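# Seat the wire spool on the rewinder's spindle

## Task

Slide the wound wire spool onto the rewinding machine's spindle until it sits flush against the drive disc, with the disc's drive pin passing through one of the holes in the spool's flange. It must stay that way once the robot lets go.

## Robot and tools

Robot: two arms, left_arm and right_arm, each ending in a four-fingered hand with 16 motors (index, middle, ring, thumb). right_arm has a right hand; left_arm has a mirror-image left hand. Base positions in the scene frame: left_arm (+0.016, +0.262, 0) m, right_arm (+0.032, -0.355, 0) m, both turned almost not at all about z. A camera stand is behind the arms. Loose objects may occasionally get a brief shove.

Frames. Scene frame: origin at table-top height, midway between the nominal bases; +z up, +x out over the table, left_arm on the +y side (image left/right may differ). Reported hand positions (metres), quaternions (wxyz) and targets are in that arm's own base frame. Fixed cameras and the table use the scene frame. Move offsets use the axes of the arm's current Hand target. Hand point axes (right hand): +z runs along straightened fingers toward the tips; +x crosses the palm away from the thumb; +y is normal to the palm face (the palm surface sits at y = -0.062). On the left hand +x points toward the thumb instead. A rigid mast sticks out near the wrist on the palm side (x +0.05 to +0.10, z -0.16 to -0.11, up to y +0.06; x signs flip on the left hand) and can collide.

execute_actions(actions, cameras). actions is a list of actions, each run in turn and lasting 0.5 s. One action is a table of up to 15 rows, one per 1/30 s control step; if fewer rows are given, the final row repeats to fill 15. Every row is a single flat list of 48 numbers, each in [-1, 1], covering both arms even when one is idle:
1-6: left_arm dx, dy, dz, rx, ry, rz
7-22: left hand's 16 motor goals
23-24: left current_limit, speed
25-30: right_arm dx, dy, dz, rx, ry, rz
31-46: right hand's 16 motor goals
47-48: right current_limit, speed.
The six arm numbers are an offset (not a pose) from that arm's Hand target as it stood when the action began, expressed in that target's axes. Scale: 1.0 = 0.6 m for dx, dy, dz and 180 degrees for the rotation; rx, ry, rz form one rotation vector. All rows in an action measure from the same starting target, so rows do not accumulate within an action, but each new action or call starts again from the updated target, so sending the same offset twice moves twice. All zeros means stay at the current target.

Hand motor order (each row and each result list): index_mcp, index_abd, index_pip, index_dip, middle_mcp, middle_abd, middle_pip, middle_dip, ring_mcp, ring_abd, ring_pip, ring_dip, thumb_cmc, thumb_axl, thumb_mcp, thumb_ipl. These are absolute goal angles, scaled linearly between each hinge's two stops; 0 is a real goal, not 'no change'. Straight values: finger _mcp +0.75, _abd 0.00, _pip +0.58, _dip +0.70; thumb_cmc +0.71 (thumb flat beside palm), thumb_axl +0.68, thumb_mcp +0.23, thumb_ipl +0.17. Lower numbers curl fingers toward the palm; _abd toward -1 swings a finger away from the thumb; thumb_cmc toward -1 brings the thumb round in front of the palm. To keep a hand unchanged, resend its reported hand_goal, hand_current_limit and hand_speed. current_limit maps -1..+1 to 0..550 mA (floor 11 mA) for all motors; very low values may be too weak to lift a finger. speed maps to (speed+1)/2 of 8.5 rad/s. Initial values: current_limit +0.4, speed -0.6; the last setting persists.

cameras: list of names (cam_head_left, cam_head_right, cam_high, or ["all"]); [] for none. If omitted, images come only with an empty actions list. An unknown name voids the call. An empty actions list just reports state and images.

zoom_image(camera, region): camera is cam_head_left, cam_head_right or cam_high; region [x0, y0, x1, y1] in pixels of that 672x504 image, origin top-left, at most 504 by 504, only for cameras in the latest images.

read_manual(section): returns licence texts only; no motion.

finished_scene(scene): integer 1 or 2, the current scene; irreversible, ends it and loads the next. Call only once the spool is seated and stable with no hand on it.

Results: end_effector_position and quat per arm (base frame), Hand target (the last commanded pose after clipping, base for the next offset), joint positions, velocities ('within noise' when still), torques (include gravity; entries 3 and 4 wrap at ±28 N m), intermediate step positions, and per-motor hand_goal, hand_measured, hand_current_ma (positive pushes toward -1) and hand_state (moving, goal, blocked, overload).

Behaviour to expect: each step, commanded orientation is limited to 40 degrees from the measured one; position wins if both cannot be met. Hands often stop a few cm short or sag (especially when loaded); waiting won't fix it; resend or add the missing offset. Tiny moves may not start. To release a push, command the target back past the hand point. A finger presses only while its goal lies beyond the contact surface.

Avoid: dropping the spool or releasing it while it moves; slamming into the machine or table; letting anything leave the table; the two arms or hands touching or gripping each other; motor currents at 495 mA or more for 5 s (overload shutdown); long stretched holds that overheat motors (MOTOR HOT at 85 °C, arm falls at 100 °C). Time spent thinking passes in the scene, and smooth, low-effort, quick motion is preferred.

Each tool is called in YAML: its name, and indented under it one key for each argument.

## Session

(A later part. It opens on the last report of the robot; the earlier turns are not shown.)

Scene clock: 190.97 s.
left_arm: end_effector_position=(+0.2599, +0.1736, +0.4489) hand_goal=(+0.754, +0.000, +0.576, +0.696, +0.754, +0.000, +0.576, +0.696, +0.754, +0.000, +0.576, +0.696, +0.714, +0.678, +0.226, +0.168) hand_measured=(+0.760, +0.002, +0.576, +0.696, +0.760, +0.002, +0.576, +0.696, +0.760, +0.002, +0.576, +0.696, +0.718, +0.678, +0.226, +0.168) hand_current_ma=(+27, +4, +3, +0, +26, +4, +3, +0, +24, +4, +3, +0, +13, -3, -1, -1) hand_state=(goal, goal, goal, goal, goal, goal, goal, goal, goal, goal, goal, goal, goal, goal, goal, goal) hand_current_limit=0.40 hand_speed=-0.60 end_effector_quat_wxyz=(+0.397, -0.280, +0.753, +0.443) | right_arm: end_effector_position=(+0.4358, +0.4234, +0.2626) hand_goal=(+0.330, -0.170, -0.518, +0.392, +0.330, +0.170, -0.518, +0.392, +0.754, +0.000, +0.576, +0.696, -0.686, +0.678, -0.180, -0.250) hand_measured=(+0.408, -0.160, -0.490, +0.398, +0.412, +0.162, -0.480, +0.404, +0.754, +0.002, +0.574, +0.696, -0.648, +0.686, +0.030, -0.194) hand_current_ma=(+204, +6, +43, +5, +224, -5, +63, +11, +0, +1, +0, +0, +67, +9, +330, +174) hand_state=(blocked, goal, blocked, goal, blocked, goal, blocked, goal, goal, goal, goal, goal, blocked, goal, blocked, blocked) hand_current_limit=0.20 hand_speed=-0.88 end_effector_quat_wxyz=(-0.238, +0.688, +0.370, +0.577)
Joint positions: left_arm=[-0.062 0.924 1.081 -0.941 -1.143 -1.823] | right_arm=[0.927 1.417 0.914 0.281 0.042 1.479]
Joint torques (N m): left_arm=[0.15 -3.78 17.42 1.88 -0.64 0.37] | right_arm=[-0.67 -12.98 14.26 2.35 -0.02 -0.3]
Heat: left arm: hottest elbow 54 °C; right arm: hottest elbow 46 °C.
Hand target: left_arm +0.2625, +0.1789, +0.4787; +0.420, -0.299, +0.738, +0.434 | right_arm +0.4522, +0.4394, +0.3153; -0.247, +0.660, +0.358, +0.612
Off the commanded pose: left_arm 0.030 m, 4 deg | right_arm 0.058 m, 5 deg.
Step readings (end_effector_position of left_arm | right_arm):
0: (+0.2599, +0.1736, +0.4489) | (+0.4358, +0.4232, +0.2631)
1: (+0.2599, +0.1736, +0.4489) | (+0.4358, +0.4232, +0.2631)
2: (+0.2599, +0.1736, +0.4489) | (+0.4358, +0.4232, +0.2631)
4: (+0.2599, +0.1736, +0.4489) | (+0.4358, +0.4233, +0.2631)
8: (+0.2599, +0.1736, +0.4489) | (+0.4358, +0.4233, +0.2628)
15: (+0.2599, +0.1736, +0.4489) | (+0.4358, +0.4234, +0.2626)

execute_actions:
  actions:
    - [[0,0,0,0,0,0,0.754,0,0.576,0.696,0.754,0,0.576,0.696,0.754,0,0.576,0.696,0.714,0.678,0.226,0.168,0.4,-0.6,-0.0052,0,-0.001,0,0,0,0.33,-0.17,-0.518,0.391,0.33,0.17,-0.518,0.391,0.754,0,0.576,0.696,-0.686,0.678,-0.18,-0.25,0.2,-0.88]]

Scene clock: 192.03 s.
left_arm: end_effector_position=(+0.2599, +0.1736, +0.4489) hand_goal=(+0.754, +0.000, +0.576, +0.696, +0.754, +0.000, +0.576, +0.696, +0.754, +0.000, +0.576, +0.696, +0.714, +0.678, +0.226, +0.168) hand_measured=(+0.760, +0.002, +0.576, +0.696, +0.760, +0.002, +0.576, +0.696, +0.760, +0.002, +0.576, +0.696, +0.718, +0.678, +0.226, +0.168) hand_current_ma=(+27, +4, +3, +0, +26, +4, +3, +0, +24, +4, +3, +0, +13, -3, -1, -1) hand_state=(goal, goal, goal, goal, goal, goal, goal, goal, goal, goal, goal, goal, goal, goal, goal, goal) hand_current_limit=0.40 hand_speed=-0.60 end_effector_quat_wxyz=(+0.397, -0.280, +0.753, +0.443) | right_arm: end_effector_position=(+0.4360, +0.4237, +0.2613) hand_goal=(+0.330, -0.170, -0.518, +0.392, +0.330, +0.170, -0.518, +0.392, +0.754, +0.000, +0.576, +0.696, -0.686, +0.678, -0.180, -0.250) hand_measured=(+0.408, -0.160, -0.490, +0.398, +0.412, +0.162, -0.480, +0.404, +0.754, +0.002, +0.574, +0.696, -0.648, +0.686, +0.030, -0.194) hand_current_ma=(+204, +6, +43, +5, +224, -5, +63, +11, +0, +1, +0, +0, +67, +9, +330, +174) hand_state=(blocked, goal, blocked, goal, blocked, goal, blocked, goal, goal, goal, goal, goal, blocked, goal, blocked, blocked) hand_current_limit=0.20 hand_speed=-0.88 end_effector_quat_wxyz=(-0.238, +0.689, +0.370, +0.576)
Joint positions: left_arm=[-0.062 0.924 1.081 -0.941 -1.143 -1.823] | right_arm=[0.927 1.419 0.914 0.281 0.042 1.479]
Joint torques (N m): left_arm=[0.5 -3.66 17.5 1.94 -0.63 0.36] | right_arm=[-1.03 -13.51 13.79 2.56 0.02 -0.31]
Heat: left arm: hottest elbow 54 °C; right arm: hottest elbow 47 °C.
Hand target: left_arm +0.2625, +0.1789, +0.4787; +0.420, -0.299, +0.738, +0.434 | right_arm +0.4519, +0.4384, +0.3123; -0.247, +0.660, +0.358, +0.613
Off the commanded pose: left_arm 0.030 m, 4 deg | right_arm 0.055 m, 6 deg.
Step readings (end_effector_position of left_arm | right_arm):
0: (+0.2599, +0.1736, +0.4489) | (+0.4358, +0.4234, +0.2626)
1: (+0.2599, +0.1736, +0.4489) | (+0.4358, +0.4234, +0.2626)
2: (+0.2599, +0.1736, +0.4489) | (+0.4358, +0.4234, +0.2626)
4: (+0.2599, +0.1736, +0.4489) | (+0.4358, +0.4235, +0.2624)
8: (+0.2599, +0.1736, +0.4489) | (+0.4359, +0.4236, +0.2617)
15: (+0.2599, +0.1736, +0.4489) | (+0.4360, +0.4237, +0.2613)

execute_actions:
  actions:
    - [[0,0,0,0,0,0,0.754,0,0.576,0.696,0.754,0,0.576,0.696,0.754,0,0.576,0.696,0.714,0.678,0.226,0.168,0.4,-0.6,-0.0009,0.0071,-0.0005,0,0,0,0.33,-0.17,-0.518,0.391,0.33,0.17,-0.518,0.391,0.754,0,0.576,0.696,-0.686,0.678,-0.18,-0.25,0.2,-0.88]]
  cameras: ["all"]

zoom_image:
  camera: "cam_high"
  region: [240, 220, 320, 280]

zoom_image:
  camera: "cam_head_left"
  region: [240, 230, 285, 275]

Scene clock: 193.63 s.
left_arm: end_effector_position=(+0.2599, +0.1736, +0.4489) hand_goal=(+0.754, +0.000, +0.576, +0.696, +0.754, +0.000, +0.576, +0.696, +0.754, +0.000, +0.576, +0.696, +0.714, +0.678, +0.226, +0.168) hand_measured=(+0.760, +0.002, +0.576, +0.696, +0.760, +0.002, +0.576, +0.696, +0.760, +0.002, +0.576, +0.696, +0.718, +0.678, +0.226, +0.168) hand_current_ma=(+27, +4, +3, +0, +26, +4, +3, +0, +24, +4, +3, +0, +13, -3, -1, -1) hand_state=(goal, goal, goal, goal, goal, goal, goal, goal, goal, goal, goal, goal, goal, goal, goal, goal) hand_current_limit=0.40 hand_speed=-0.60 end_effector_quat_wxyz=(+0.397, -0.280, +0.753, +0.443) | right_arm: end_effector_position=(+0.4380, +0.4225, +0.2611) hand_goal=(+0.330, -0.170, -0.518, +0.392, +0.330, +0.170, -0.518, +0.392, +0.754, +0.000, +0.576, +0.696, -0.686, +0.678, -0.180, -0.250) hand_measured=(+0.408, -0.160, -0.490, +0.398, +0.412, +0.162, -0.480, +0.404, +0.754, +0.002, +0.574, +0.696, -0.648, +0.686, +0.030, -0.194) hand_current_ma=(+204, +6, +43, +5, +224, -5, +63, +11, +0, +1, +0, +0, +67, +9, +330, +174) hand_state=(blocked, goal, blocked, goal, blocked, goal, blocked, goal, goal, goal, goal, goal, blocked, goal, blocked, blocked) hand_current_limit=0.20 hand_speed=-0.88 end_effector_quat_wxyz=(-0.239, +0.689, +0.370, +0.576)
Joint positions: left_arm=[-0.062 0.924 1.081 -0.941 -1.143 -1.823] | right_arm=[0.92 1.419 0.914 0.281 0.032 1.479]
Joint torques (N m): left_arm=[0.5 -3.6 17.36 1.91 -0.63 0.35] | right_arm=[-1.44 -13.22 13.55 2.66 0.06 -0.34]
Heat: left arm: hottest elbow 55 °C; right arm: hottest elbow 47 °C.
Hand target: left_arm +0.2625, +0.1789, +0.4787; +0.420, -0.299, +0.738, +0.434 | right_arm +0.4550, +0.4354, +0.3123; -0.247, +0.660, +0.358, +0.613
Off the commanded pose: left_arm 0.030 m, 4 deg | right_arm 0.055 m, 6 deg.
Step readings (end_effector_position of left_arm | right_arm):
0: (+0.2599, +0.1736, +0.4489) | (+0.4360, +0.4237, +0.2613)
1: (+0.2599, +0.1736, +0.4489) | (+0.4359, +0.4238, +0.2613)
2: (+0.2599, +0.1736, +0.4489) | (+0.4360, +0.4239, +0.2612)
4: (+0.2599, +0.1736, +0.4489) | (+0.4368, +0.4234, +0.2612)
8: (+0.2599, +0.1736, +0.4489) | (+0.4378, +0.4226, +0.2611)
15: (+0.2599, +0.1736, +0.4489) | (+0.4380, +0.4225, +0.2611)

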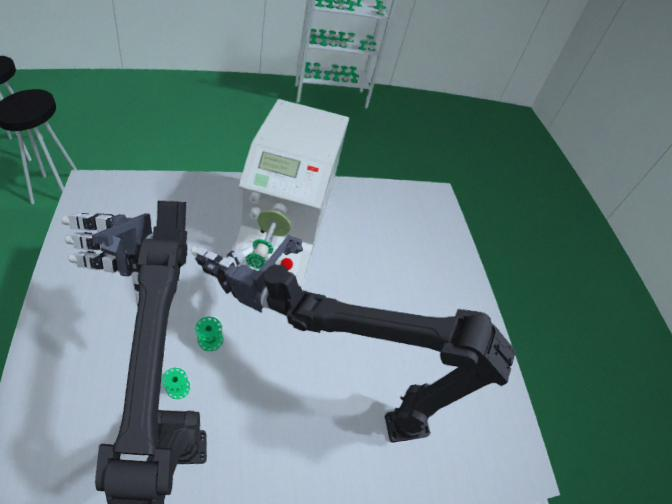

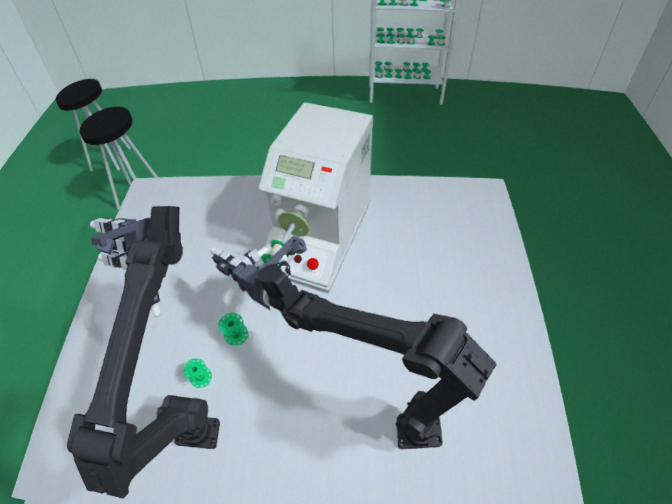

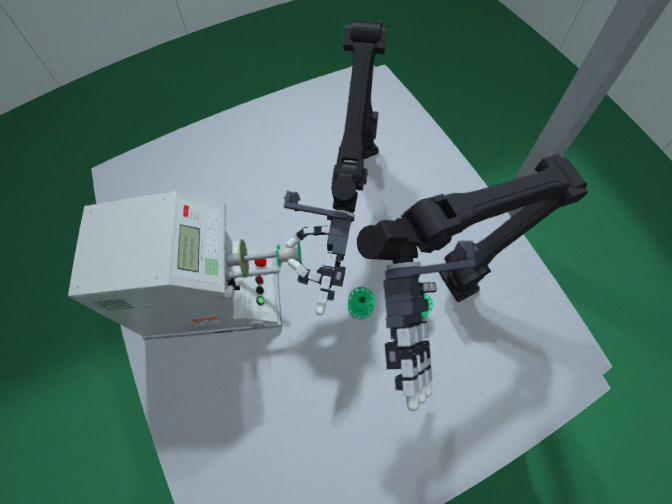

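Scaled by 6.300.

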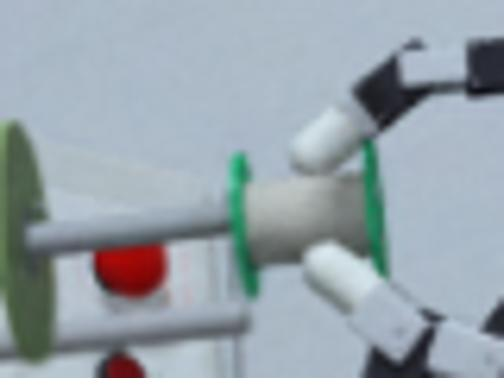

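Scaled by 11.200.

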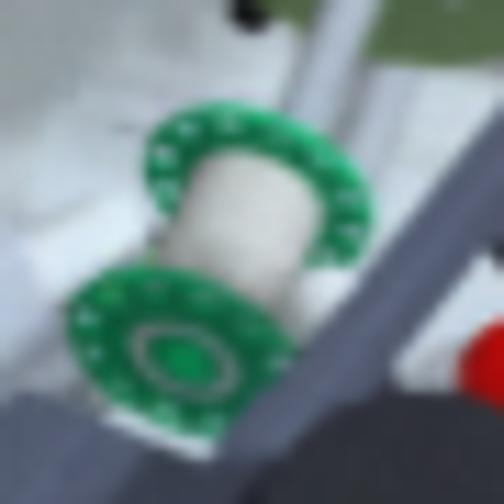

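execute_actions:
  actions: []
  cameras: ["all"]

zoom_image:
  camera: "cam_high"
  region: [240, 220, 320, 280]

zoom_image:
  camera: "cam_head_left"
  region: [240, 230, 285, 275]

Scene clock: 196.63 s.
left_arm: end_effector_position=(+0.2599, +0.1736, +0.4489) hand_goal=(+0.754, +0.000, +0.576, +0.696, +0.754, +0.000, +0.576, +0.696, +0.754, +0.000, +0.576, +0.696, +0.714, +0.678, +0.226, +0.168) hand_measured=(+0.760, +0.002, +0.576, +0.696, +0.760, +0.002, +0.576, +0.696, +0.760, +0.002, +0.576, +0.696, +0.718, +0.678, +0.226, +0.168) hand_current_ma=(+27, +4, +3, +0, +26, +4, +3, +0, +24, +4, +3, +0, +13, -3, -1, -1) hand_state=(goal, goal, goal, goal, goal, goal, goal, goal, goal, goal, goal, goal, goal, goal, goal, goal) hand_current_limit=0.40 hand_speed=-0.60 end_effector_quat_wxyz=(+0.397, -0.280, +0.753, +0.443) | right_arm: end_effector_position=(+0.4380, +0.4225, +0.2611) hand_goal=(+0.330, -0.170, -0.518, +0.392, +0.330, +0.170, -0.518, +0.392, +0.754, +0.000, +0.576, +0.696, -0.686, +0.678, -0.180, -0.250) hand_measured=(+0.408, -0.160, -0.490, +0.398, +0.412, +0.162, -0.480, +0.404, +0.754, +0.002, +0.574, +0.696, -0.648, +0.686, +0.030, -0.194) hand_current_ma=(+204, +6, +43, +5, +224, -5, +63, +11, +0, +1, +0, +0, +67, +9, +330, +174) hand_state=(blocked, goal, blocked, goal, blocked, goal, blocked, goal, goal, goal, goal, goal, blocked, goal, blocked, blocked) hand_current_limit=0.20 hand_speed=-0.88 end_effector_quat_wxyz=(-0.239, +0.689, +0.370, +0.576)
Joint positions: left_arm=[-0.062 0.924 1.081 -0.941 -1.143 -1.823] | right_arm=[0.92 1.419 0.914 0.281 0.032 1.479]
Joint velocities: within noise
Joint torques (N m): left_arm=[0.38 -3.31 17.54 1.88 -0.64 0.34] | right_arm=[-1.49 -12.92 13.59 2.74 0.07 -0.33]
Heat: left arm: hottest elbow 55 °C; right arm: hottest elbow 47 °C.
Hand target: left_arm +0.2625, +0.1789, +0.4787; +0.420, -0.299, +0.738, +0.434 | right_arm +0.4550, +0.4354, +0.3123; -0.247, +0.660, +0.358, +0.613
Off the commanded pose: left_arm 0.030 m, 4 deg | right_arm 0.055 m, 6 deg.

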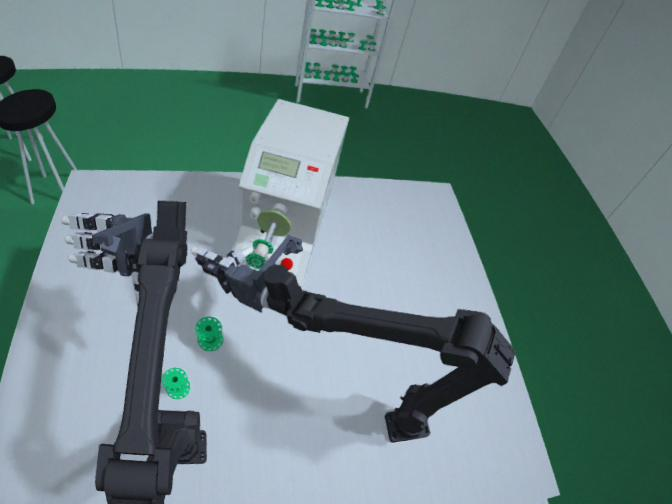

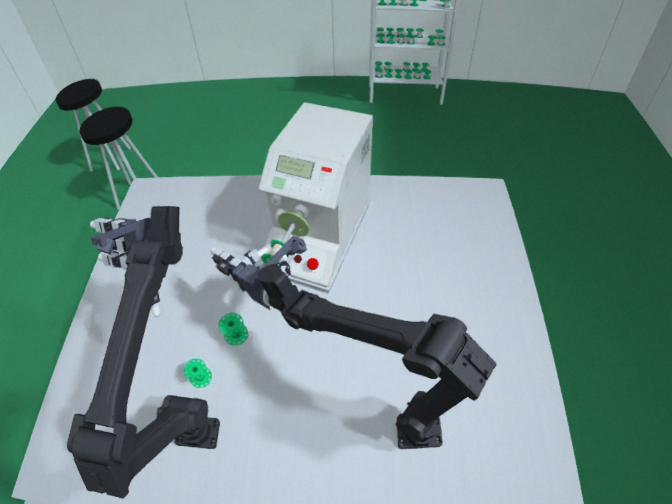

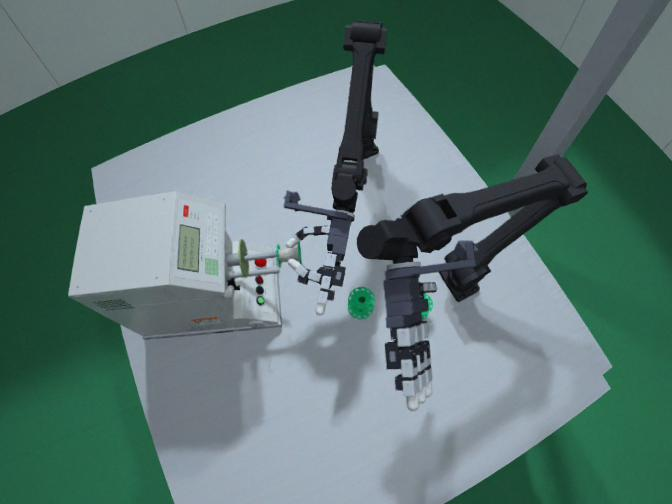

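Scaled by 6.300.

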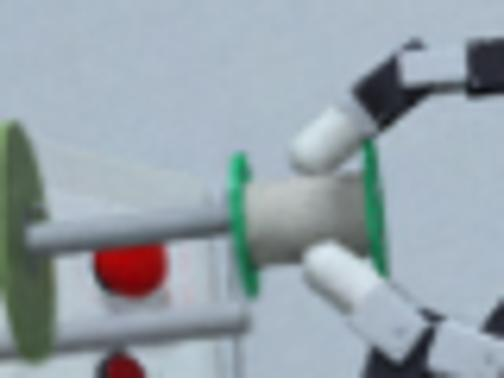

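Scaled by 11.200.

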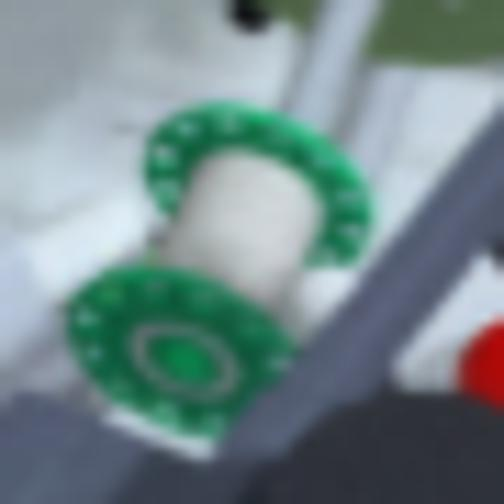

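execute_actions:
  actions:
    - [[0,0,0,0,0,0,0.754,0,0.576,0.696,0.754,0,0.576,0.696,0.754,0,0.576,0.696,0.714,0.678,0.226,0.168,0.4,-0.6,0.0009,-0.0126,-0.0041,0,0,0,0.33,-0.17,-0.518,0.391,0.33,0.17,-0.518,0.391,0.754,0,0.576,0.696,-0.686,0.678,-0.18,-0.25,0.2,-0.88]]
    - [[0,0,0,0,0,0,0.754,0,0.576,0.696,0.754,0,0.576,0.696,0.754,0,0.576,0.696,0.714,0.678,0.226,0.168,0.4,-0.6,-0.0026,0.0049,-0.0157,0,0,0,0.33,-0.17,-0.518,0.391,0.33,0.17,-0.518,0.391,0.754,0,0.576,0.696,-0.686,0.678,-0.18,-0.25,0.2,-0.88],[0,0,0,0,0,0,0.754,0,0.576,0.696,0.754,0,0.576,0.696,0.754,0,0.576,0.696,0.714,0.678,0.226,0.168,0.4,-0.6,-0.0052,0.0098,-0.0314,0,0,0,0.33,-0.17,-0.518,0.391,0.33,0.17,-0.518,0.391,0.754,0,0.576,0.696,-0.686,0.678,-0.18,-0.25,0.2,-0.88]]
  cameras: ["all"]

zoom_image:
  camera: "cam_high"
  region: [240, 220, 320, 280]

zoom_image:
  camera: "cam_head_left"
  region: [240, 230, 285, 275]

Scene clock: 200.90 s.
left_arm: end_effector_position=(+0.2599, +0.1736, +0.4489) hand_goal=(+0.754, +0.000, +0.576, +0.696, +0.754, +0.000, +0.576, +0.696, +0.754, +0.000, +0.576, +0.696, +0.714, +0.678, +0.226, +0.168) hand_measured=(+0.760, +0.002, +0.576, +0.696, +0.760, +0.002, +0.576, +0.696, +0.760, +0.002, +0.576, +0.696, +0.718, +0.678, +0.226, +0.168) hand_current_ma=(+27, +4, +3, +0, +26, +4, +3, +0, +24, +4, +3, +0, +13, -3, -1, -1) hand_state=(goal, goal, goal, goal, goal, goal, goal, goal, goal, goal, goal, goal, goal, goal, goal, goal) hand_current_limit=0.40 hand_speed=-0.60 end_effector_quat_wxyz=(+0.397, -0.280, +0.753, +0.443) | right_arm: end_effector_position=(+0.4356, +0.4195, +0.2764) hand_goal=(+0.330, -0.170, -0.518, +0.392, +0.330, +0.170, -0.518, +0.392, +0.754, +0.000, +0.576, +0.696, -0.686, +0.678, -0.180, -0.250) hand_measured=(+0.408, -0.160, -0.490, +0.398, +0.412, +0.162, -0.480, +0.404, +0.754, +0.002, +0.574, +0.696, -0.648, +0.686, +0.030, -0.194) hand_current_ma=(+204, +6, +43, +5, +224, -5, +63, +11, +0, +1, +0, +0, +67, +9, +330, +174) hand_state=(blocked, goal, blocked, goal, blocked, goal, blocked, goal, goal, goal, goal, goal, blocked, goal, blocked, blocked) hand_current_limit=0.20 hand_speed=-0.88 end_effector_quat_wxyz=(-0.243, +0.682, +0.366, +0.585)
Joint positions: left_arm=[-0.062 0.924 1.081 -0.941 -1.143 -1.823] | right_arm=[0.922 1.393 0.914 0.281 0.036 1.479]
Joint torques (N m): left_arm=[0.5 -3.43 17.29 2.04 -0.64 0.38] | right_arm=[-1.14 -14.51 10.32 2.69 -0.02 -0.3]
Heat: left arm: hottest elbow 55 °C; right arm: hottest elbow 47 °C.
Hand target: left_arm +0.2625, +0.1789, +0.4787; +0.420, -0.299, +0.738, +0.434 | right_arm +0.4404, +0.4196, +0.3123; -0.247, +0.660, +0.358, +0.613
Off the commanded pose: left_arm 0.030 m, 4 deg | right_arm 0.036 m, 4 deg.
Step readings (end_effector_position of left_arm | right_arm):
0: (+0.2599, +0.1736, +0.4489) | (+0.4380, +0.4225, +0.2611)
1: (+0.2599, +0.1736, +0.4489) | (+0.4380, +0.4225, +0.2611)
2: (+0.2599, +0.1736, +0.4489) | (+0.4380, +0.4224, +0.2611)
4: (+0.2599, +0.1736, +0.4489) | (+0.4384, +0.4216, +0.2612)
8: (+0.2599, +0.1736, +0.4489) | (+0.4388, +0.4207, +0.2613)
15: (+0.2599, +0.1736, +0.4489) | (+0.4384, +0.4210, +0.2613)
16: (+0.2599, +0.1736, +0.4489) | (+0.4384, +0.4210, +0.2613)
17: (+0.2599, +0.1736, +0.4489) | (+0.4384, +0.4210, +0.2613)
19: (+0.2599, +0.1736, +0.4489) | (+0.4382, +0.4213, +0.2615)
23: (+0.2599, +0.1736, +0.4489) | (+0.4371, +0.4213, +0.2663)
30: (+0.2599, +0.1736, +0.4489) | (+0.4356, +0.4195, +0.2762)

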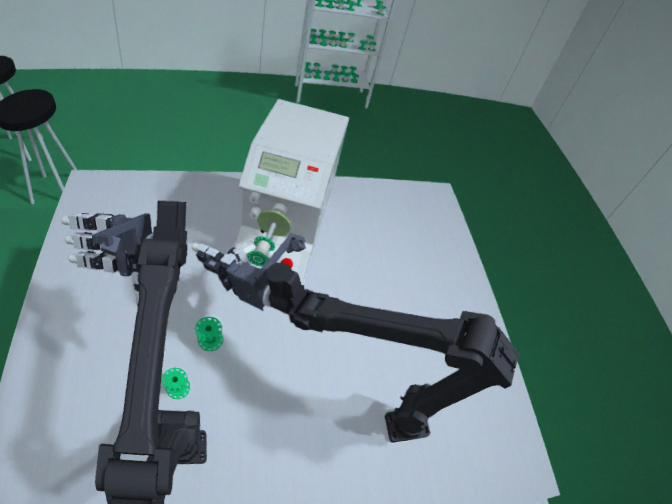

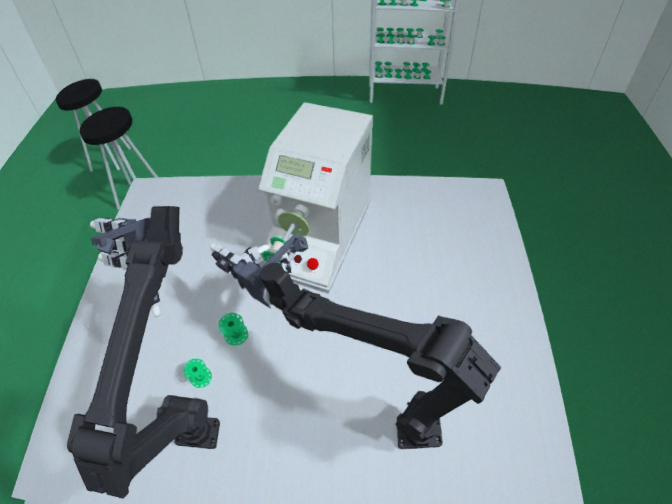

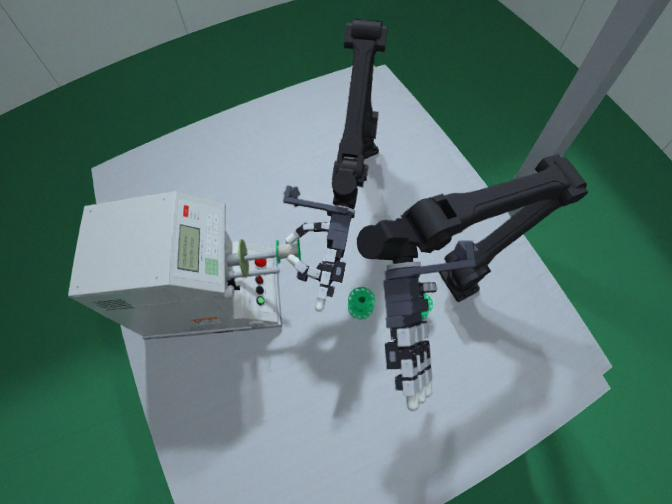

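Scaled by 6.300.

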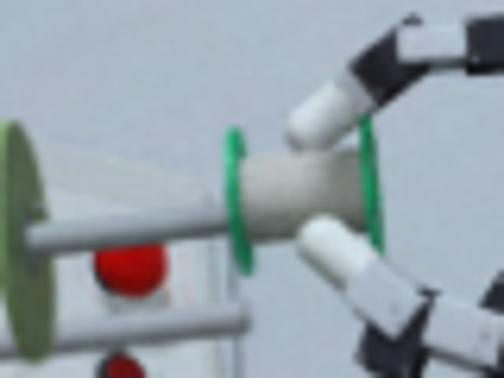

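Scaled by 11.200.

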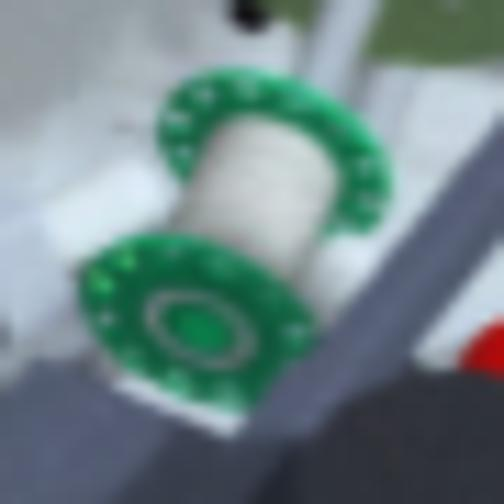

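execute_actions:
  actions:
    - [[0,0,0,0,0,0,0.754,0,0.576,0.696,0.754,0,0.576,0.696,0.754,0,0.576,0.696,0.714,0.678,0.226,0.168,0.4,-0.6,0.0011,-0.0158,-0.0051,0,0,0,0.33,-0.17,-0.518,0.391,0.33,0.17,-0.518,0.391,0.754,0,0.576,0.696,-0.686,0.678,-0.18,-0.25,0.2,-0.88],[0,0,0,0,0,0,0.754,0,0.576,0.696,0.754,0,0.576,0.696,0.754,0,0.576,0.696,0.714,0.678,0.226,0.168,0.4,-0.6,0,-0.014,-0.0123,0,0,0,0.33,-0.17,-0.518,0.391,0.33,0.17,-0.518,0.391,0.754,0,0.576,0.696,-0.686,0.678,-0.18,-0.25,0.2,-0.88],[0,0,0,0,0,0,0.754,0,0.576,0.696,0.754,0,0.576,0.696,0.754,0,0.576,0.696,0.714,0.678,0.226,0.168,0.4,-0.6,-0.0028,-0.0085,-0.0287,0,0,0,0.33,-0.17,-0.518,0.391,0.33,0.17,-0.518,0.391,0.754,0,0.576,0.696,-0.686,0.678,-0.18,-0.25,0.2,-0.88]]

Scene clock: 202.43 s.
left_arm: end_effector_position=(+0.2599, +0.1736, +0.4489) hand_goal=(+0.754, +0.000, +0.576, +0.696, +0.754, +0.000, +0.576, +0.696, +0.754, +0.000, +0.576, +0.696, +0.714, +0.678, +0.226, +0.168) hand_measured=(+0.760, +0.002, +0.576, +0.696, +0.760, +0.002, +0.576, +0.696, +0.760, +0.002, +0.576, +0.696, +0.718, +0.678, +0.226, +0.168) hand_current_ma=(+27, +4, +3, +0, +26, +4, +3, +0, +24, +4, +3, +0, +13, -3, -1, -1) hand_state=(goal, goal, goal, goal, goal, goal, goal, goal, goal, goal, goal, goal, goal, goal, goal, goal) hand_current_limit=0.40 hand_speed=-0.60 end_effector_quat_wxyz=(+0.397, -0.280, +0.753, +0.443) | right_arm: end_effector_position=(+0.4293, +0.4091, +0.2891) hand_goal=(+0.330, -0.170, -0.518, +0.392, +0.330, +0.170, -0.518, +0.392, +0.754, +0.000, +0.576, +0.696, -0.686, +0.678, -0.180, -0.250) hand_measured=(+0.408, -0.160, -0.490, +0.398, +0.412, +0.162, -0.480, +0.404, +0.754, +0.002, +0.574, +0.696, -0.648, +0.686, +0.030, -0.194) hand_current_ma=(+204, +6, +43, +5, +224, -5, +63, +11, +0, +1, +0, +0, +67, +9, +330, +174) hand_state=(blocked, goal, blocked, goal, blocked, goal, blocked, goal, goal, goal, goal, goal, blocked, goal, blocked, blocked) hand_current_limit=0.20 hand_speed=-0.88 end_effector_quat_wxyz=(-0.243, +0.677, +0.360, +0.594)
Joint positions: left_arm=[-0.062 0.924 1.081 -0.941 -1.143 -1.823] | right_arm=[0.922 1.35 0.893 0.281 0.043 1.479]
Joint torques (N m): left_arm=[0.97 -3.78 17.4 1.89 -0.62 0.39] | right_arm=[-0.15 -14.21 8.91 2.66 0.19 -0.29]
Heat: left arm: hottest elbow 55 °C; right arm: hottest elbow 47 °C.
Hand target: left_arm +0.2625, +0.1789, +0.4787; +0.420, -0.299, +0.738, +0.434 | right_arm +0.4255, +0.4093, +0.3123; -0.247, +0.660, +0.358, +0.613
Off the commanded pose: left_arm 0.030 m, 4 deg | right_arm 0.023 m, 3 deg.
Step readings (end_effector_position of left_arm | right_arm):
0: (+0.2599, +0.1736, +0.4489) | (+0.4356, +0.4195, +0.2764)
1: (+0.2599, +0.1736, +0.4489) | (+0.4356, +0.4195, +0.2764)
2: (+0.2599, +0.1736, +0.4489) | (+0.4357, +0.4193, +0.2764)
4: (+0.2599, +0.1736, +0.4489) | (+0.4358, +0.4183, +0.2771)
8: (+0.2599, +0.1736, +0.4489) | (+0.4324, +0.4135, +0.2806)
15: (+0.2599, +0.1736, +0.4489) | (+0.4293, +0.4092, +0.2889)

execute_actions:
  actions:
    - [[0,0,0,0,0,0,0.754,0,0.576,0.696,0.754,0,0.576,0.696,0.754,0,0.576,0.696,0.714,0.678,0.226,0.168,0.4,-0.6,0.0009,-0.0126,-0.0041,0,0,0,0.33,-0.17,-0.518,0.391,0.33,0.17,-0.518,0.391,0.754,0,0.576,0.696,-0.686,0.678,-0.18,-0.25,0.2,-0.88],[0,0,0,0,0,0,0.754,0,0.576,0.696,0.754,0,0.576,0.696,0.754,0,0.576,0.696,0.714,0.678,0.226,0.168,0.4,-0.6,0.0045,-0.019,0.017,0,0,0,0.33,-0.17,-0.518,0.391,0.33,0.17,-0.518,0.391,0.754,0,0.576,0.696,-0.686,0.678,-0.18,-0.25,0.2,-0.88],[0,0,0,0,0,0,0.754,0,0.576,0.696,0.754,0,0.576,0.696,0.754,0,0.576,0.696,0.714,0.678,0.226,0.168,0.4,-0.6,0.0082,-0.0263,0.0399,0,0,0,0.33,-0.17,-0.518,0.391,0.33,0.17,-0.518,0.391,0.754,0,0.576,0.696,-0.686,0.678,-0.18,-0.25,0.2,-0.88]]

Scene clock: 204.13 s.
left_arm: end_effector_position=(+0.2599, +0.1736, +0.4489) hand_goal=(+0.754, +0.000, +0.576, +0.696, +0.754, +0.000, +0.576, +0.696, +0.754, +0.000, +0.576, +0.696, +0.714, +0.678, +0.226, +0.168) hand_measured=(+0.760, +0.002, +0.576, +0.696, +0.760, +0.002, +0.576, +0.696, +0.760, +0.002, +0.576, +0.696, +0.718, +0.678, +0.226, +0.168) hand_current_ma=(+27, +4, +3, +0, +26, +4, +3, +0, +24, +4, +3, +0, +13, -3, -1, -1) hand_state=(goal, goal, goal, goal, goal, goal, goal, goal, goal, goal, goal, goal, goal, goal, goal, goal) hand_current_limit=0.40 hand_speed=-0.60 end_effector_quat_wxyz=(+0.397, -0.280, +0.753, +0.443) | right_arm: end_effector_position=(+0.4195, +0.4253, +0.2636) hand_goal=(+0.330, -0.170, -0.518, +0.392, +0.330, +0.170, -0.518, +0.392, +0.754, +0.000, +0.576, +0.696, -0.686, +0.678, -0.180, -0.250) hand_measured=(+0.408, -0.160, -0.490, +0.398, +0.412, +0.162, -0.480, +0.404, +0.754, +0.002, +0.574, +0.696, -0.648, +0.686, +0.030, -0.194) hand_current_ma=(+204, +6, +43, +5, +224, -5, +63, +11, +0, +1, +0, +0, +67, +9, +330, +174) hand_state=(blocked, goal, blocked, goal, blocked, goal, blocked, goal, goal, goal, goal, goal, blocked, goal, blocked, blocked) hand_current_limit=0.20 hand_speed=-0.88 end_effector_quat_wxyz=(-0.235, +0.687, +0.371, +0.579)
Joint positions: left_arm=[-0.062 0.924 1.081 -0.941 -1.143 -1.823] | right_arm=[0.961 1.396 0.893 0.281 0.078 1.48]
Joint torques (N m): left_arm=[0.67 -3.31 17.4 1.92 -0.62 0.36] | right_arm=[-0.03 -14.15 12.74 2.71 0.21 -0.24]
Heat: left arm: hottest elbow 55 °C; right arm: hottest elbow 47 °C.
Hand target: left_arm +0.2625, +0.1789, +0.4787; +0.420, -0.299, +0.738, +0.434 | right_arm +0.4283, +0.4383, +0.3124; -0.247, +0.660, +0.358, +0.613
Off the commanded pose: left_arm 0.030 m, 4 deg | right_arm 0.051 m, 5 deg.
Step readings (end_effector_position of left_arm | right_arm):
0: (+0.2599, +0.1736, +0.4489) | (+0.4293, +0.4091, +0.2891)
1: (+0.2599, +0.1736, +0.4489) | (+0.4292, +0.4092, +0.2892)
2: (+0.2599, +0.1736, +0.4489) | (+0.4290, +0.4092, +0.2892)
4: (+0.2599, +0.1736, +0.4489) | (+0.4275, +0.4095, +0.2892)
8: (+0.2599, +0.1736, +0.4489) | (+0.4238, +0.4149, +0.2820)
15: (+0.2599, +0.1736, +0.4489) | (+0.4193, +0.4255, +0.2636)

execute_actions:
  actions:
    - [[0,0,0,0,0,0,0.754,0,0.576,0.696,0.754,0,0.576,0.696,0.754,0,0.576,0.696,0.714,0.678,0.226,0.168,0.4,-0.6,0.0045,-0.0018,0.0066,0,0,0,0.33,-0.17,-0.518,0.391,0.33,0.17,-0.518,0.391,0.754,0,0.576,0.696,-0.686,0.678,-0.18,-0.25,0.2,-0.88],[0,0,0,0,0,0,0.754,0,0.576,0.696,0.754,0,0.576,0.696,0.754,0,0.576,0.696,0.714,0.678,0.226,0.168,0.4,-0.6,0.0089,-0.0036,0.0132,0,0,0,0.33,-0.17,-0.518,0.391,0.33,0.17,-0.518,0.391,0.754,0,0.576,0.696,-0.686,0.678,-0.18,-0.25,0.2,-0.88]]
  cameras: ["all"]

zoom_image:
  camera: "cam_high"
  region: [240, 220, 320, 280]

zoom_image:
  camera: "cam_head_left"
  region: [240, 230, 285, 275]

Scene clock: 205.73 s.
left_arm: end_effector_position=(+0.2599, +0.1736, +0.4489) hand_goal=(+0.754, +0.000, +0.576, +0.696, +0.754, +0.000, +0.576, +0.696, +0.754, +0.000, +0.576, +0.696, +0.714, +0.678, +0.226, +0.168) hand_measured=(+0.760, +0.002, +0.576, +0.696, +0.760, +0.002, +0.576, +0.696, +0.760, +0.002, +0.576, +0.696, +0.718, +0.678, +0.226, +0.168) hand_current_ma=(+27, +4, +3, +0, +26, +4, +3, +0, +24, +4, +3, +0, +13, -3, -1, -1) hand_state=(goal, goal, goal, goal, goal, goal, goal, goal, goal, goal, goal, goal, goal, goal, goal, goal) hand_current_limit=0.40 hand_speed=-0.60 end_effector_quat_wxyz=(+0.397, -0.280, +0.753, +0.443) | right_arm: end_effector_position=(+0.4197, +0.4251, +0.2620) hand_goal=(+0.330, -0.170, -0.518, +0.392, +0.330, +0.170, -0.518, +0.392, +0.754, +0.000, +0.576, +0.696, -0.686, +0.678, -0.180, -0.250) hand_measured=(+0.408, -0.160, -0.490, +0.398, +0.412, +0.162, -0.480, +0.404, +0.754, +0.002, +0.574, +0.696, -0.648, +0.686, +0.030, -0.194) hand_current_ma=(+204, +6, +43, +5, +224, -5, +63, +11, +0, +1, +0, +0, +67, +9, +330, +174) hand_state=(blocked, goal, blocked, goal, blocked, goal, blocked, goal, goal, goal, goal, goal, blocked, goal, blocked, blocked) hand_current_limit=0.20 hand_speed=-0.88 end_effector_quat_wxyz=(-0.233, +0.688, +0.370, +0.578)
Joint positions: left_arm=[-0.062 0.924 1.081 -0.941 -1.143 -1.823] | right_arm=[0.962 1.399 0.893 0.281 0.083 1.48]
Joint torques (N m): left_arm=[0.56 -3.31 17.46 1.89 -0.63 0.35] | right_arm=[-0.67 -12.86 14.58 2.3 0.17 -0.25]
Heat: left arm: hottest elbow 55 °C; right arm: hottest elbow 48 °C.
Hand target: left_arm +0.2625, +0.1789, +0.4787; +0.420, -0.299, +0.738, +0.434 | right_arm +0.4315, +0.4467, +0.3163; -0.247, +0.660, +0.358, +0.613
Off the commanded pose: left_arm 0.030 m, 4 deg | right_arm 0.060 m, 6 deg.
Step readings (end_effector_position of left_arm | right_arm):
0: (+0.2599, +0.1736, +0.4489) | (+0.4195, +0.4253, +0.2636)
1: (+0.2599, +0.1736, +0.4489) | (+0.4195, +0.4253, +0.2636)
2: (+0.2599, +0.1736, +0.4489) | (+0.4195, +0.4252, +0.2636)
4: (+0.2599, +0.1736, +0.4489) | (+0.4196, +0.4249, +0.2637)
8: (+0.2599, +0.1736, +0.4489) | (+0.4198, +0.4246, +0.2635)
15: (+0.2599, +0.1736, +0.4489) | (+0.4199, +0.4250, +0.2620)

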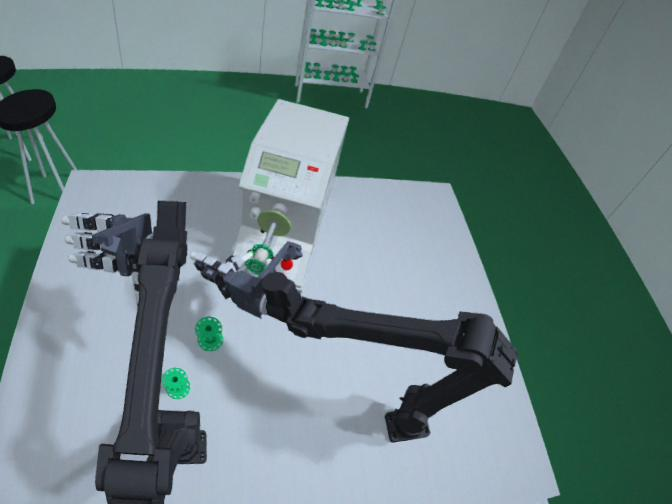

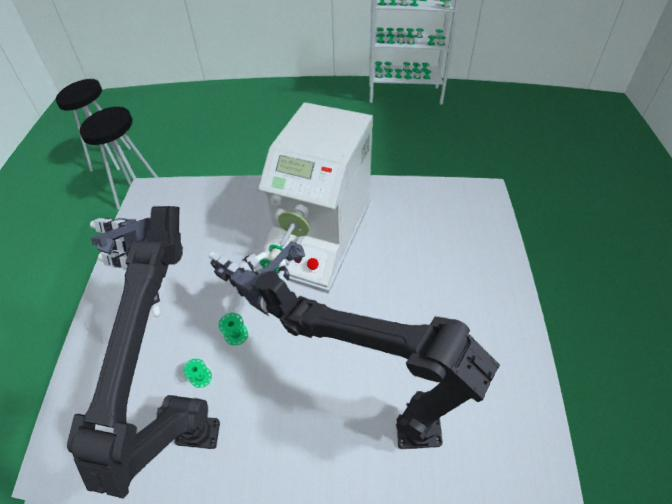

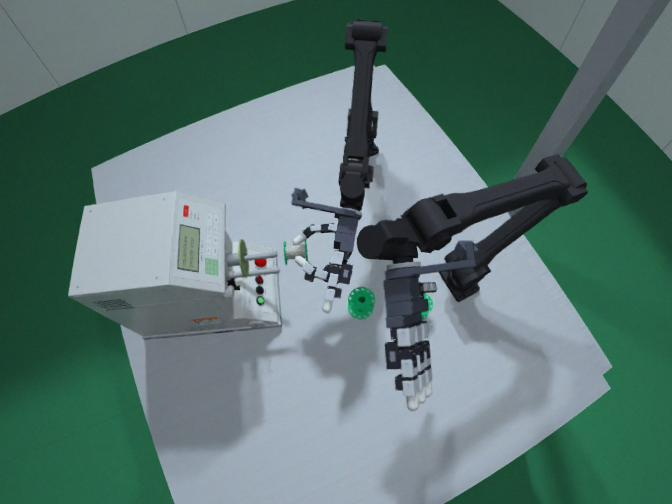

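Scaled by 6.300.

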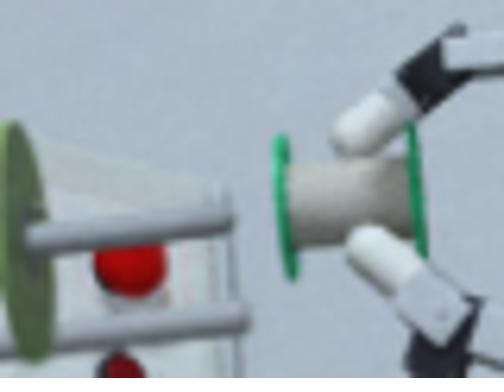

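Scaled by 11.200.

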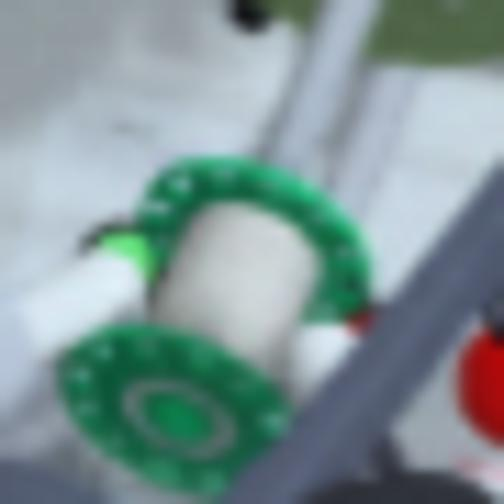

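execute_actions:
  actions:
    - [[0,0,0,0,0,0,0.754,0,0.576,0.696,0.754,0,0.576,0.696,0.754,0,0.576,0.696,0.714,0.678,0.226,0.168,0.4,-0.6,-0.0015,0.008,0.0039,0,0,0,0.33,-0.17,-0.518,0.391,0.33,0.17,-0.518,0.391,0.754,0,0.576,0.696,-0.686,0.678,-0.18,-0.25,0.2,-0.88],[0,0,0,0,0,0,0.754,0,0.576,0.696,0.754,0,0.576,0.696,0.754,0,0.576,0.696,0.714,0.678,0.226,0.168,0.4,-0.6,-0.003,0.016,0.0078,0,0,0,0.33,-0.17,-0.518,0.391,0.33,0.17,-0.518,0.391,0.754,0,0.576,0.696,-0.686,0.678,-0.18,-0.25,0.2,-0.88],[0,0,0,0,0,0,0.754,0,0.576,0.696,0.754,0,0.576,0.696,0.754,0,0.576,0.696,0.714,0.678,0.226,0.168,0.4,-0.6,-0.0046,0.0239,0.0117,0,0,0,0.33,-0.17,-0.518,0.391,0.33,0.17,-0.518,0.391,0.754,0,0.576,0.696,-0.686,0.678,-0.18,-0.25,0.2,-0.88]]

Scene clock: 207.80 s.
left_arm: end_effector_position=(+0.2599, +0.1736, +0.4489) hand_goal=(+0.754, +0.000, +0.576, +0.696, +0.754, +0.000, +0.576, +0.696, +0.754, +0.000, +0.576, +0.696, +0.714, +0.678, +0.226, +0.168) hand_measured=(+0.760, +0.002, +0.576, +0.696, +0.760, +0.002, +0.576, +0.696, +0.760, +0.002, +0.576, +0.696, +0.718, +0.678, +0.226, +0.168) hand_current_ma=(+27, +4, +3, +0, +26, +4, +3, +0, +24, +4, +3, +0, +13, -3, -1, -1) hand_state=(goal, goal, goal, goal, goal, goal, goal, goal, goal, goal, goal, goal, goal, goal, goal, goal) hand_current_limit=0.40 hand_speed=-0.60 end_effector_quat_wxyz=(+0.397, -0.280, +0.753, +0.443) | right_arm: end_effector_position=(+0.4289, +0.4252, +0.2576) hand_goal=(+0.330, -0.170, -0.518, +0.392, +0.330, +0.170, -0.518, +0.392, +0.754, +0.000, +0.576, +0.696, -0.686, +0.678, -0.180, -0.250) hand_measured=(+0.408, -0.160, -0.490, +0.398, +0.412, +0.162, -0.480, +0.404, +0.754, +0.002, +0.574, +0.696, -0.648, +0.686, +0.030, -0.194) hand_current_ma=(+204, +6, +43, +5, +224, -5, +63, +11, +0, +1, +0, +0, +67, +9, +330, +174) hand_state=(blocked, goal, blocked, goal, blocked, goal, blocked, goal, goal, goal, goal, goal, blocked, goal, blocked, blocked) hand_current_limit=0.20 hand_speed=-0.88 end_effector_quat_wxyz=(-0.236, +0.690, +0.372, +0.574)
Joint positions: left_arm=[-0.062 0.924 1.081 -0.941 -1.143 -1.823] | right_arm=[0.942 1.416 0.904 0.281 0.056 1.48]
Joint torques (N m): left_arm=[0.67 -3.96 17.36 1.92 -0.66 0.36] | right_arm=[-1.08 -12.92 14.61 2.69 0.04 -0.25]
Heat: left arm: hottest elbow 55 °C; right arm: hottest elbow 48 °C.
Hand target: left_arm +0.2625, +0.1789, +0.4787; +0.420, -0.299, +0.738, +0.434 | right_arm +0.4471, +0.4427, +0.3142; -0.247, +0.660, +0.358, +0.612
Off the commanded pose: left_arm 0.030 m, 4 deg | right_arm 0.062 m, 6 deg.
Step readings (end_effector_position of left_arm | right_arm):
0: (+0.2599, +0.1736, +0.4489) | (+0.4197, +0.4251, +0.2620)
1: (+0.2599, +0.1736, +0.4489) | (+0.4197, +0.4251, +0.2620)
2: (+0.2599, +0.1736, +0.4489) | (+0.4198, +0.4252, +0.2618)
4: (+0.2599, +0.1736, +0.4489) | (+0.4197, +0.4267, +0.2616)
8: (+0.2599, +0.1736, +0.4489) | (+0.4230, +0.4288, +0.2603)
15: (+0.2599, +0.1736, +0.4489) | (+0.4286, +0.4255, +0.2576)

execute_actions:
  actions:
    - [[0,0,0,0,0,0,0.754,0,0.576,0.696,0.754,0,0.576,0.696,0.754,0,0.576,0.696,0.714,0.678,0.226,0.168,0.4,-0.6,0.0007,0.005,0.0002,0,0,0,0.33,-0.17,-0.518,0.391,0.33,0.17,-0.518,0.391,0.754,0,0.576,0.696,-0.686,0.678,-0.18,-0.25,0.2,-0.88],[0,0,0,0,0,0,0.754,0,0.576,0.696,0.754,0,0.576,0.696,0.754,0,0.576,0.696,0.714,0.678,0.226,0.168,0.4,-0.6,0.0014,0.0105,0.0004,0,0,0,0.33,-0.17,-0.518,0.391,0.33,0.17,-0.518,0.391,0.754,0,0.576,0.696,-0.686,0.678,-0.18,-0.25,0.2,-0.88]]
  cameras: ["all"]

zoom_image:
  camera: "cam_high"
  region: [240, 220, 320, 280]

zoom_image:
  camera: "cam_head_left"
  region: [240, 230, 285, 275]

Scene clock: 209.27 s.
left_arm: end_effector_position=(+0.2599, +0.1736, +0.4489) hand_goal=(+0.754, +0.000, +0.576, +0.696, +0.754, +0.000, +0.576, +0.696, +0.754, +0.000, +0.576, +0.696, +0.714, +0.678, +0.226, +0.168) hand_measured=(+0.760, +0.002, +0.576, +0.696, +0.760, +0.002, +0.576, +0.696, +0.760, +0.002, +0.576, +0.696, +0.718, +0.678, +0.226, +0.168) hand_current_ma=(+27, +4, +3, +0, +26, +4, +3, +0, +24, +4, +3, +0, +13, -3, -1, -1) hand_state=(goal, goal, goal, goal, goal, goal, goal, goal, goal, goal, goal, goal, goal, goal, goal, goal) hand_current_limit=0.40 hand_speed=-0.60 end_effector_quat_wxyz=(+0.397, -0.280, +0.753, +0.443) | right_arm: end_effector_position=(+0.4330, +0.4223, +0.2573) hand_goal=(+0.330, -0.170, -0.518, +0.392, +0.330, +0.170, -0.518, +0.392, +0.754, +0.000, +0.576, +0.696, -0.686, +0.678, -0.180, -0.250) hand_measured=(+0.408, -0.160, -0.490, +0.398, +0.412, +0.162, -0.480, +0.404, +0.754, +0.002, +0.574, +0.696, -0.648, +0.686, +0.030, -0.194) hand_current_ma=(+204, +6, +43, +5, +224, -5, +63, +11, +0, +1, +0, +0, +67, +9, +330, +174) hand_state=(blocked, goal, blocked, goal, blocked, goal, blocked, goal, goal, goal, goal, goal, blocked, goal, blocked, blocked) hand_current_limit=0.20 hand_speed=-0.88 end_effector_quat_wxyz=(-0.237, +0.690, +0.371, +0.574)
Joint positions: left_arm=[-0.062 0.924 1.081 -0.941 -1.143 -1.823] | right_arm=[0.93 1.416 0.904 0.281 0.042 1.48]
Joint torques (N m): left_arm=[0.67 -3.6 17.32 1.85 -0.63 0.36] | right_arm=[-0.44 -14.56 14.69 2.5 -0.01 -0.31]
Heat: left arm: hottest elbow 55 °C; right arm: hottest elbow 49 °C.
Hand target: left_arm +0.2625, +0.1789, +0.4787; +0.420, -0.299, +0.738, +0.434 | right_arm +0.4521, +0.4391, +0.3157; -0.247, +0.660, +0.358, +0.612
Off the commanded pose: left_arm 0.030 m, 4 deg | right_arm 0.064 m, 6 deg.
Step readings (end_effector_position of left_arm | right_arm):
0: (+0.2599, +0.1736, +0.4489) | (+0.4289, +0.4252, +0.2576)
1: (+0.2599, +0.1736, +0.4489) | (+0.4289, +0.4253, +0.2576)
2: (+0.2599, +0.1736, +0.4489) | (+0.4290, +0.4253, +0.2576)
4: (+0.2599, +0.1736, +0.4489) | (+0.4300, +0.4247, +0.2575)
8: (+0.2599, +0.1736, +0.4489) | (+0.4313, +0.4239, +0.2574)
15: (+0.2599, +0.1736, +0.4489) | (+0.4331, +0.4222, +0.2573)

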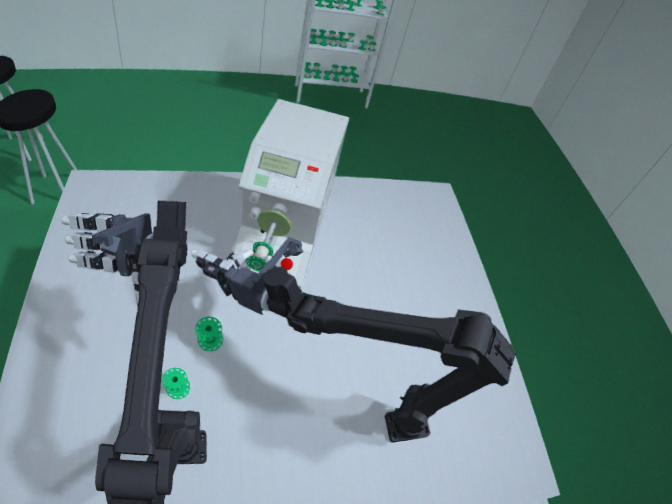

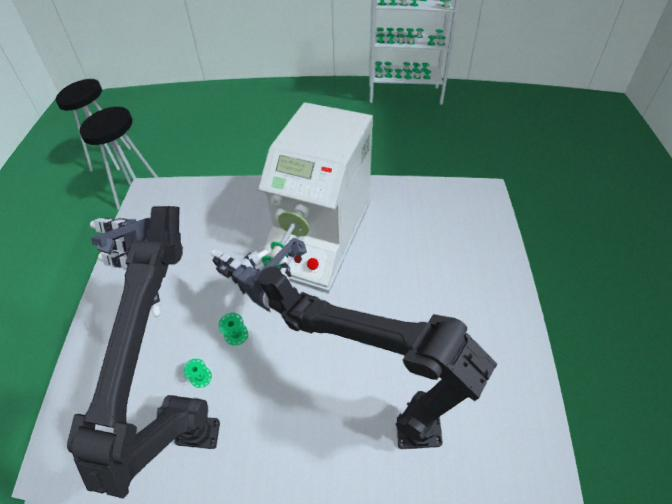

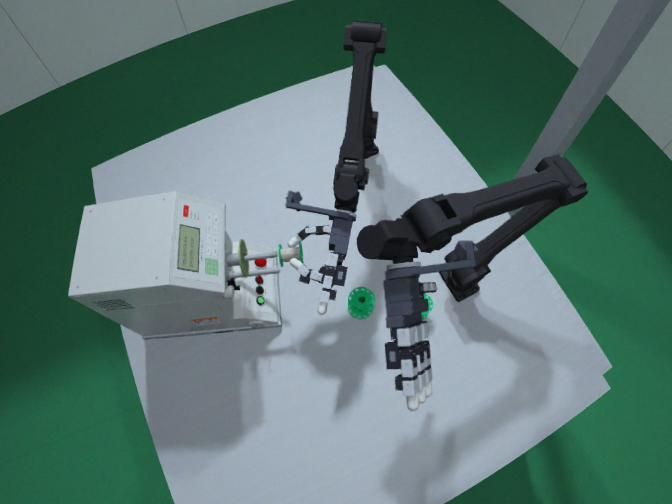

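Scaled by 6.300.

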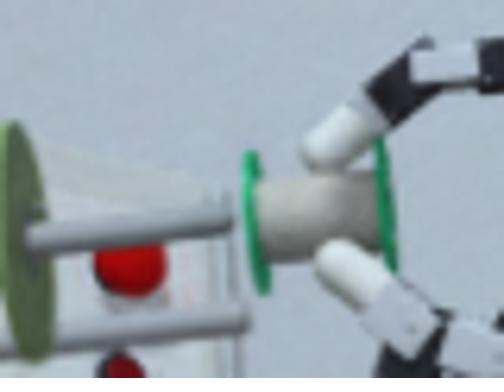

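Scaled by 11.200.

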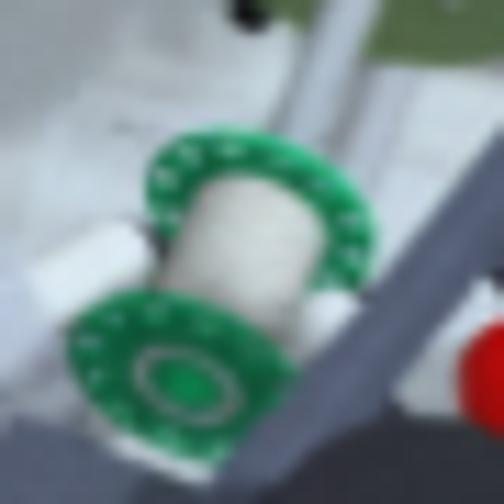

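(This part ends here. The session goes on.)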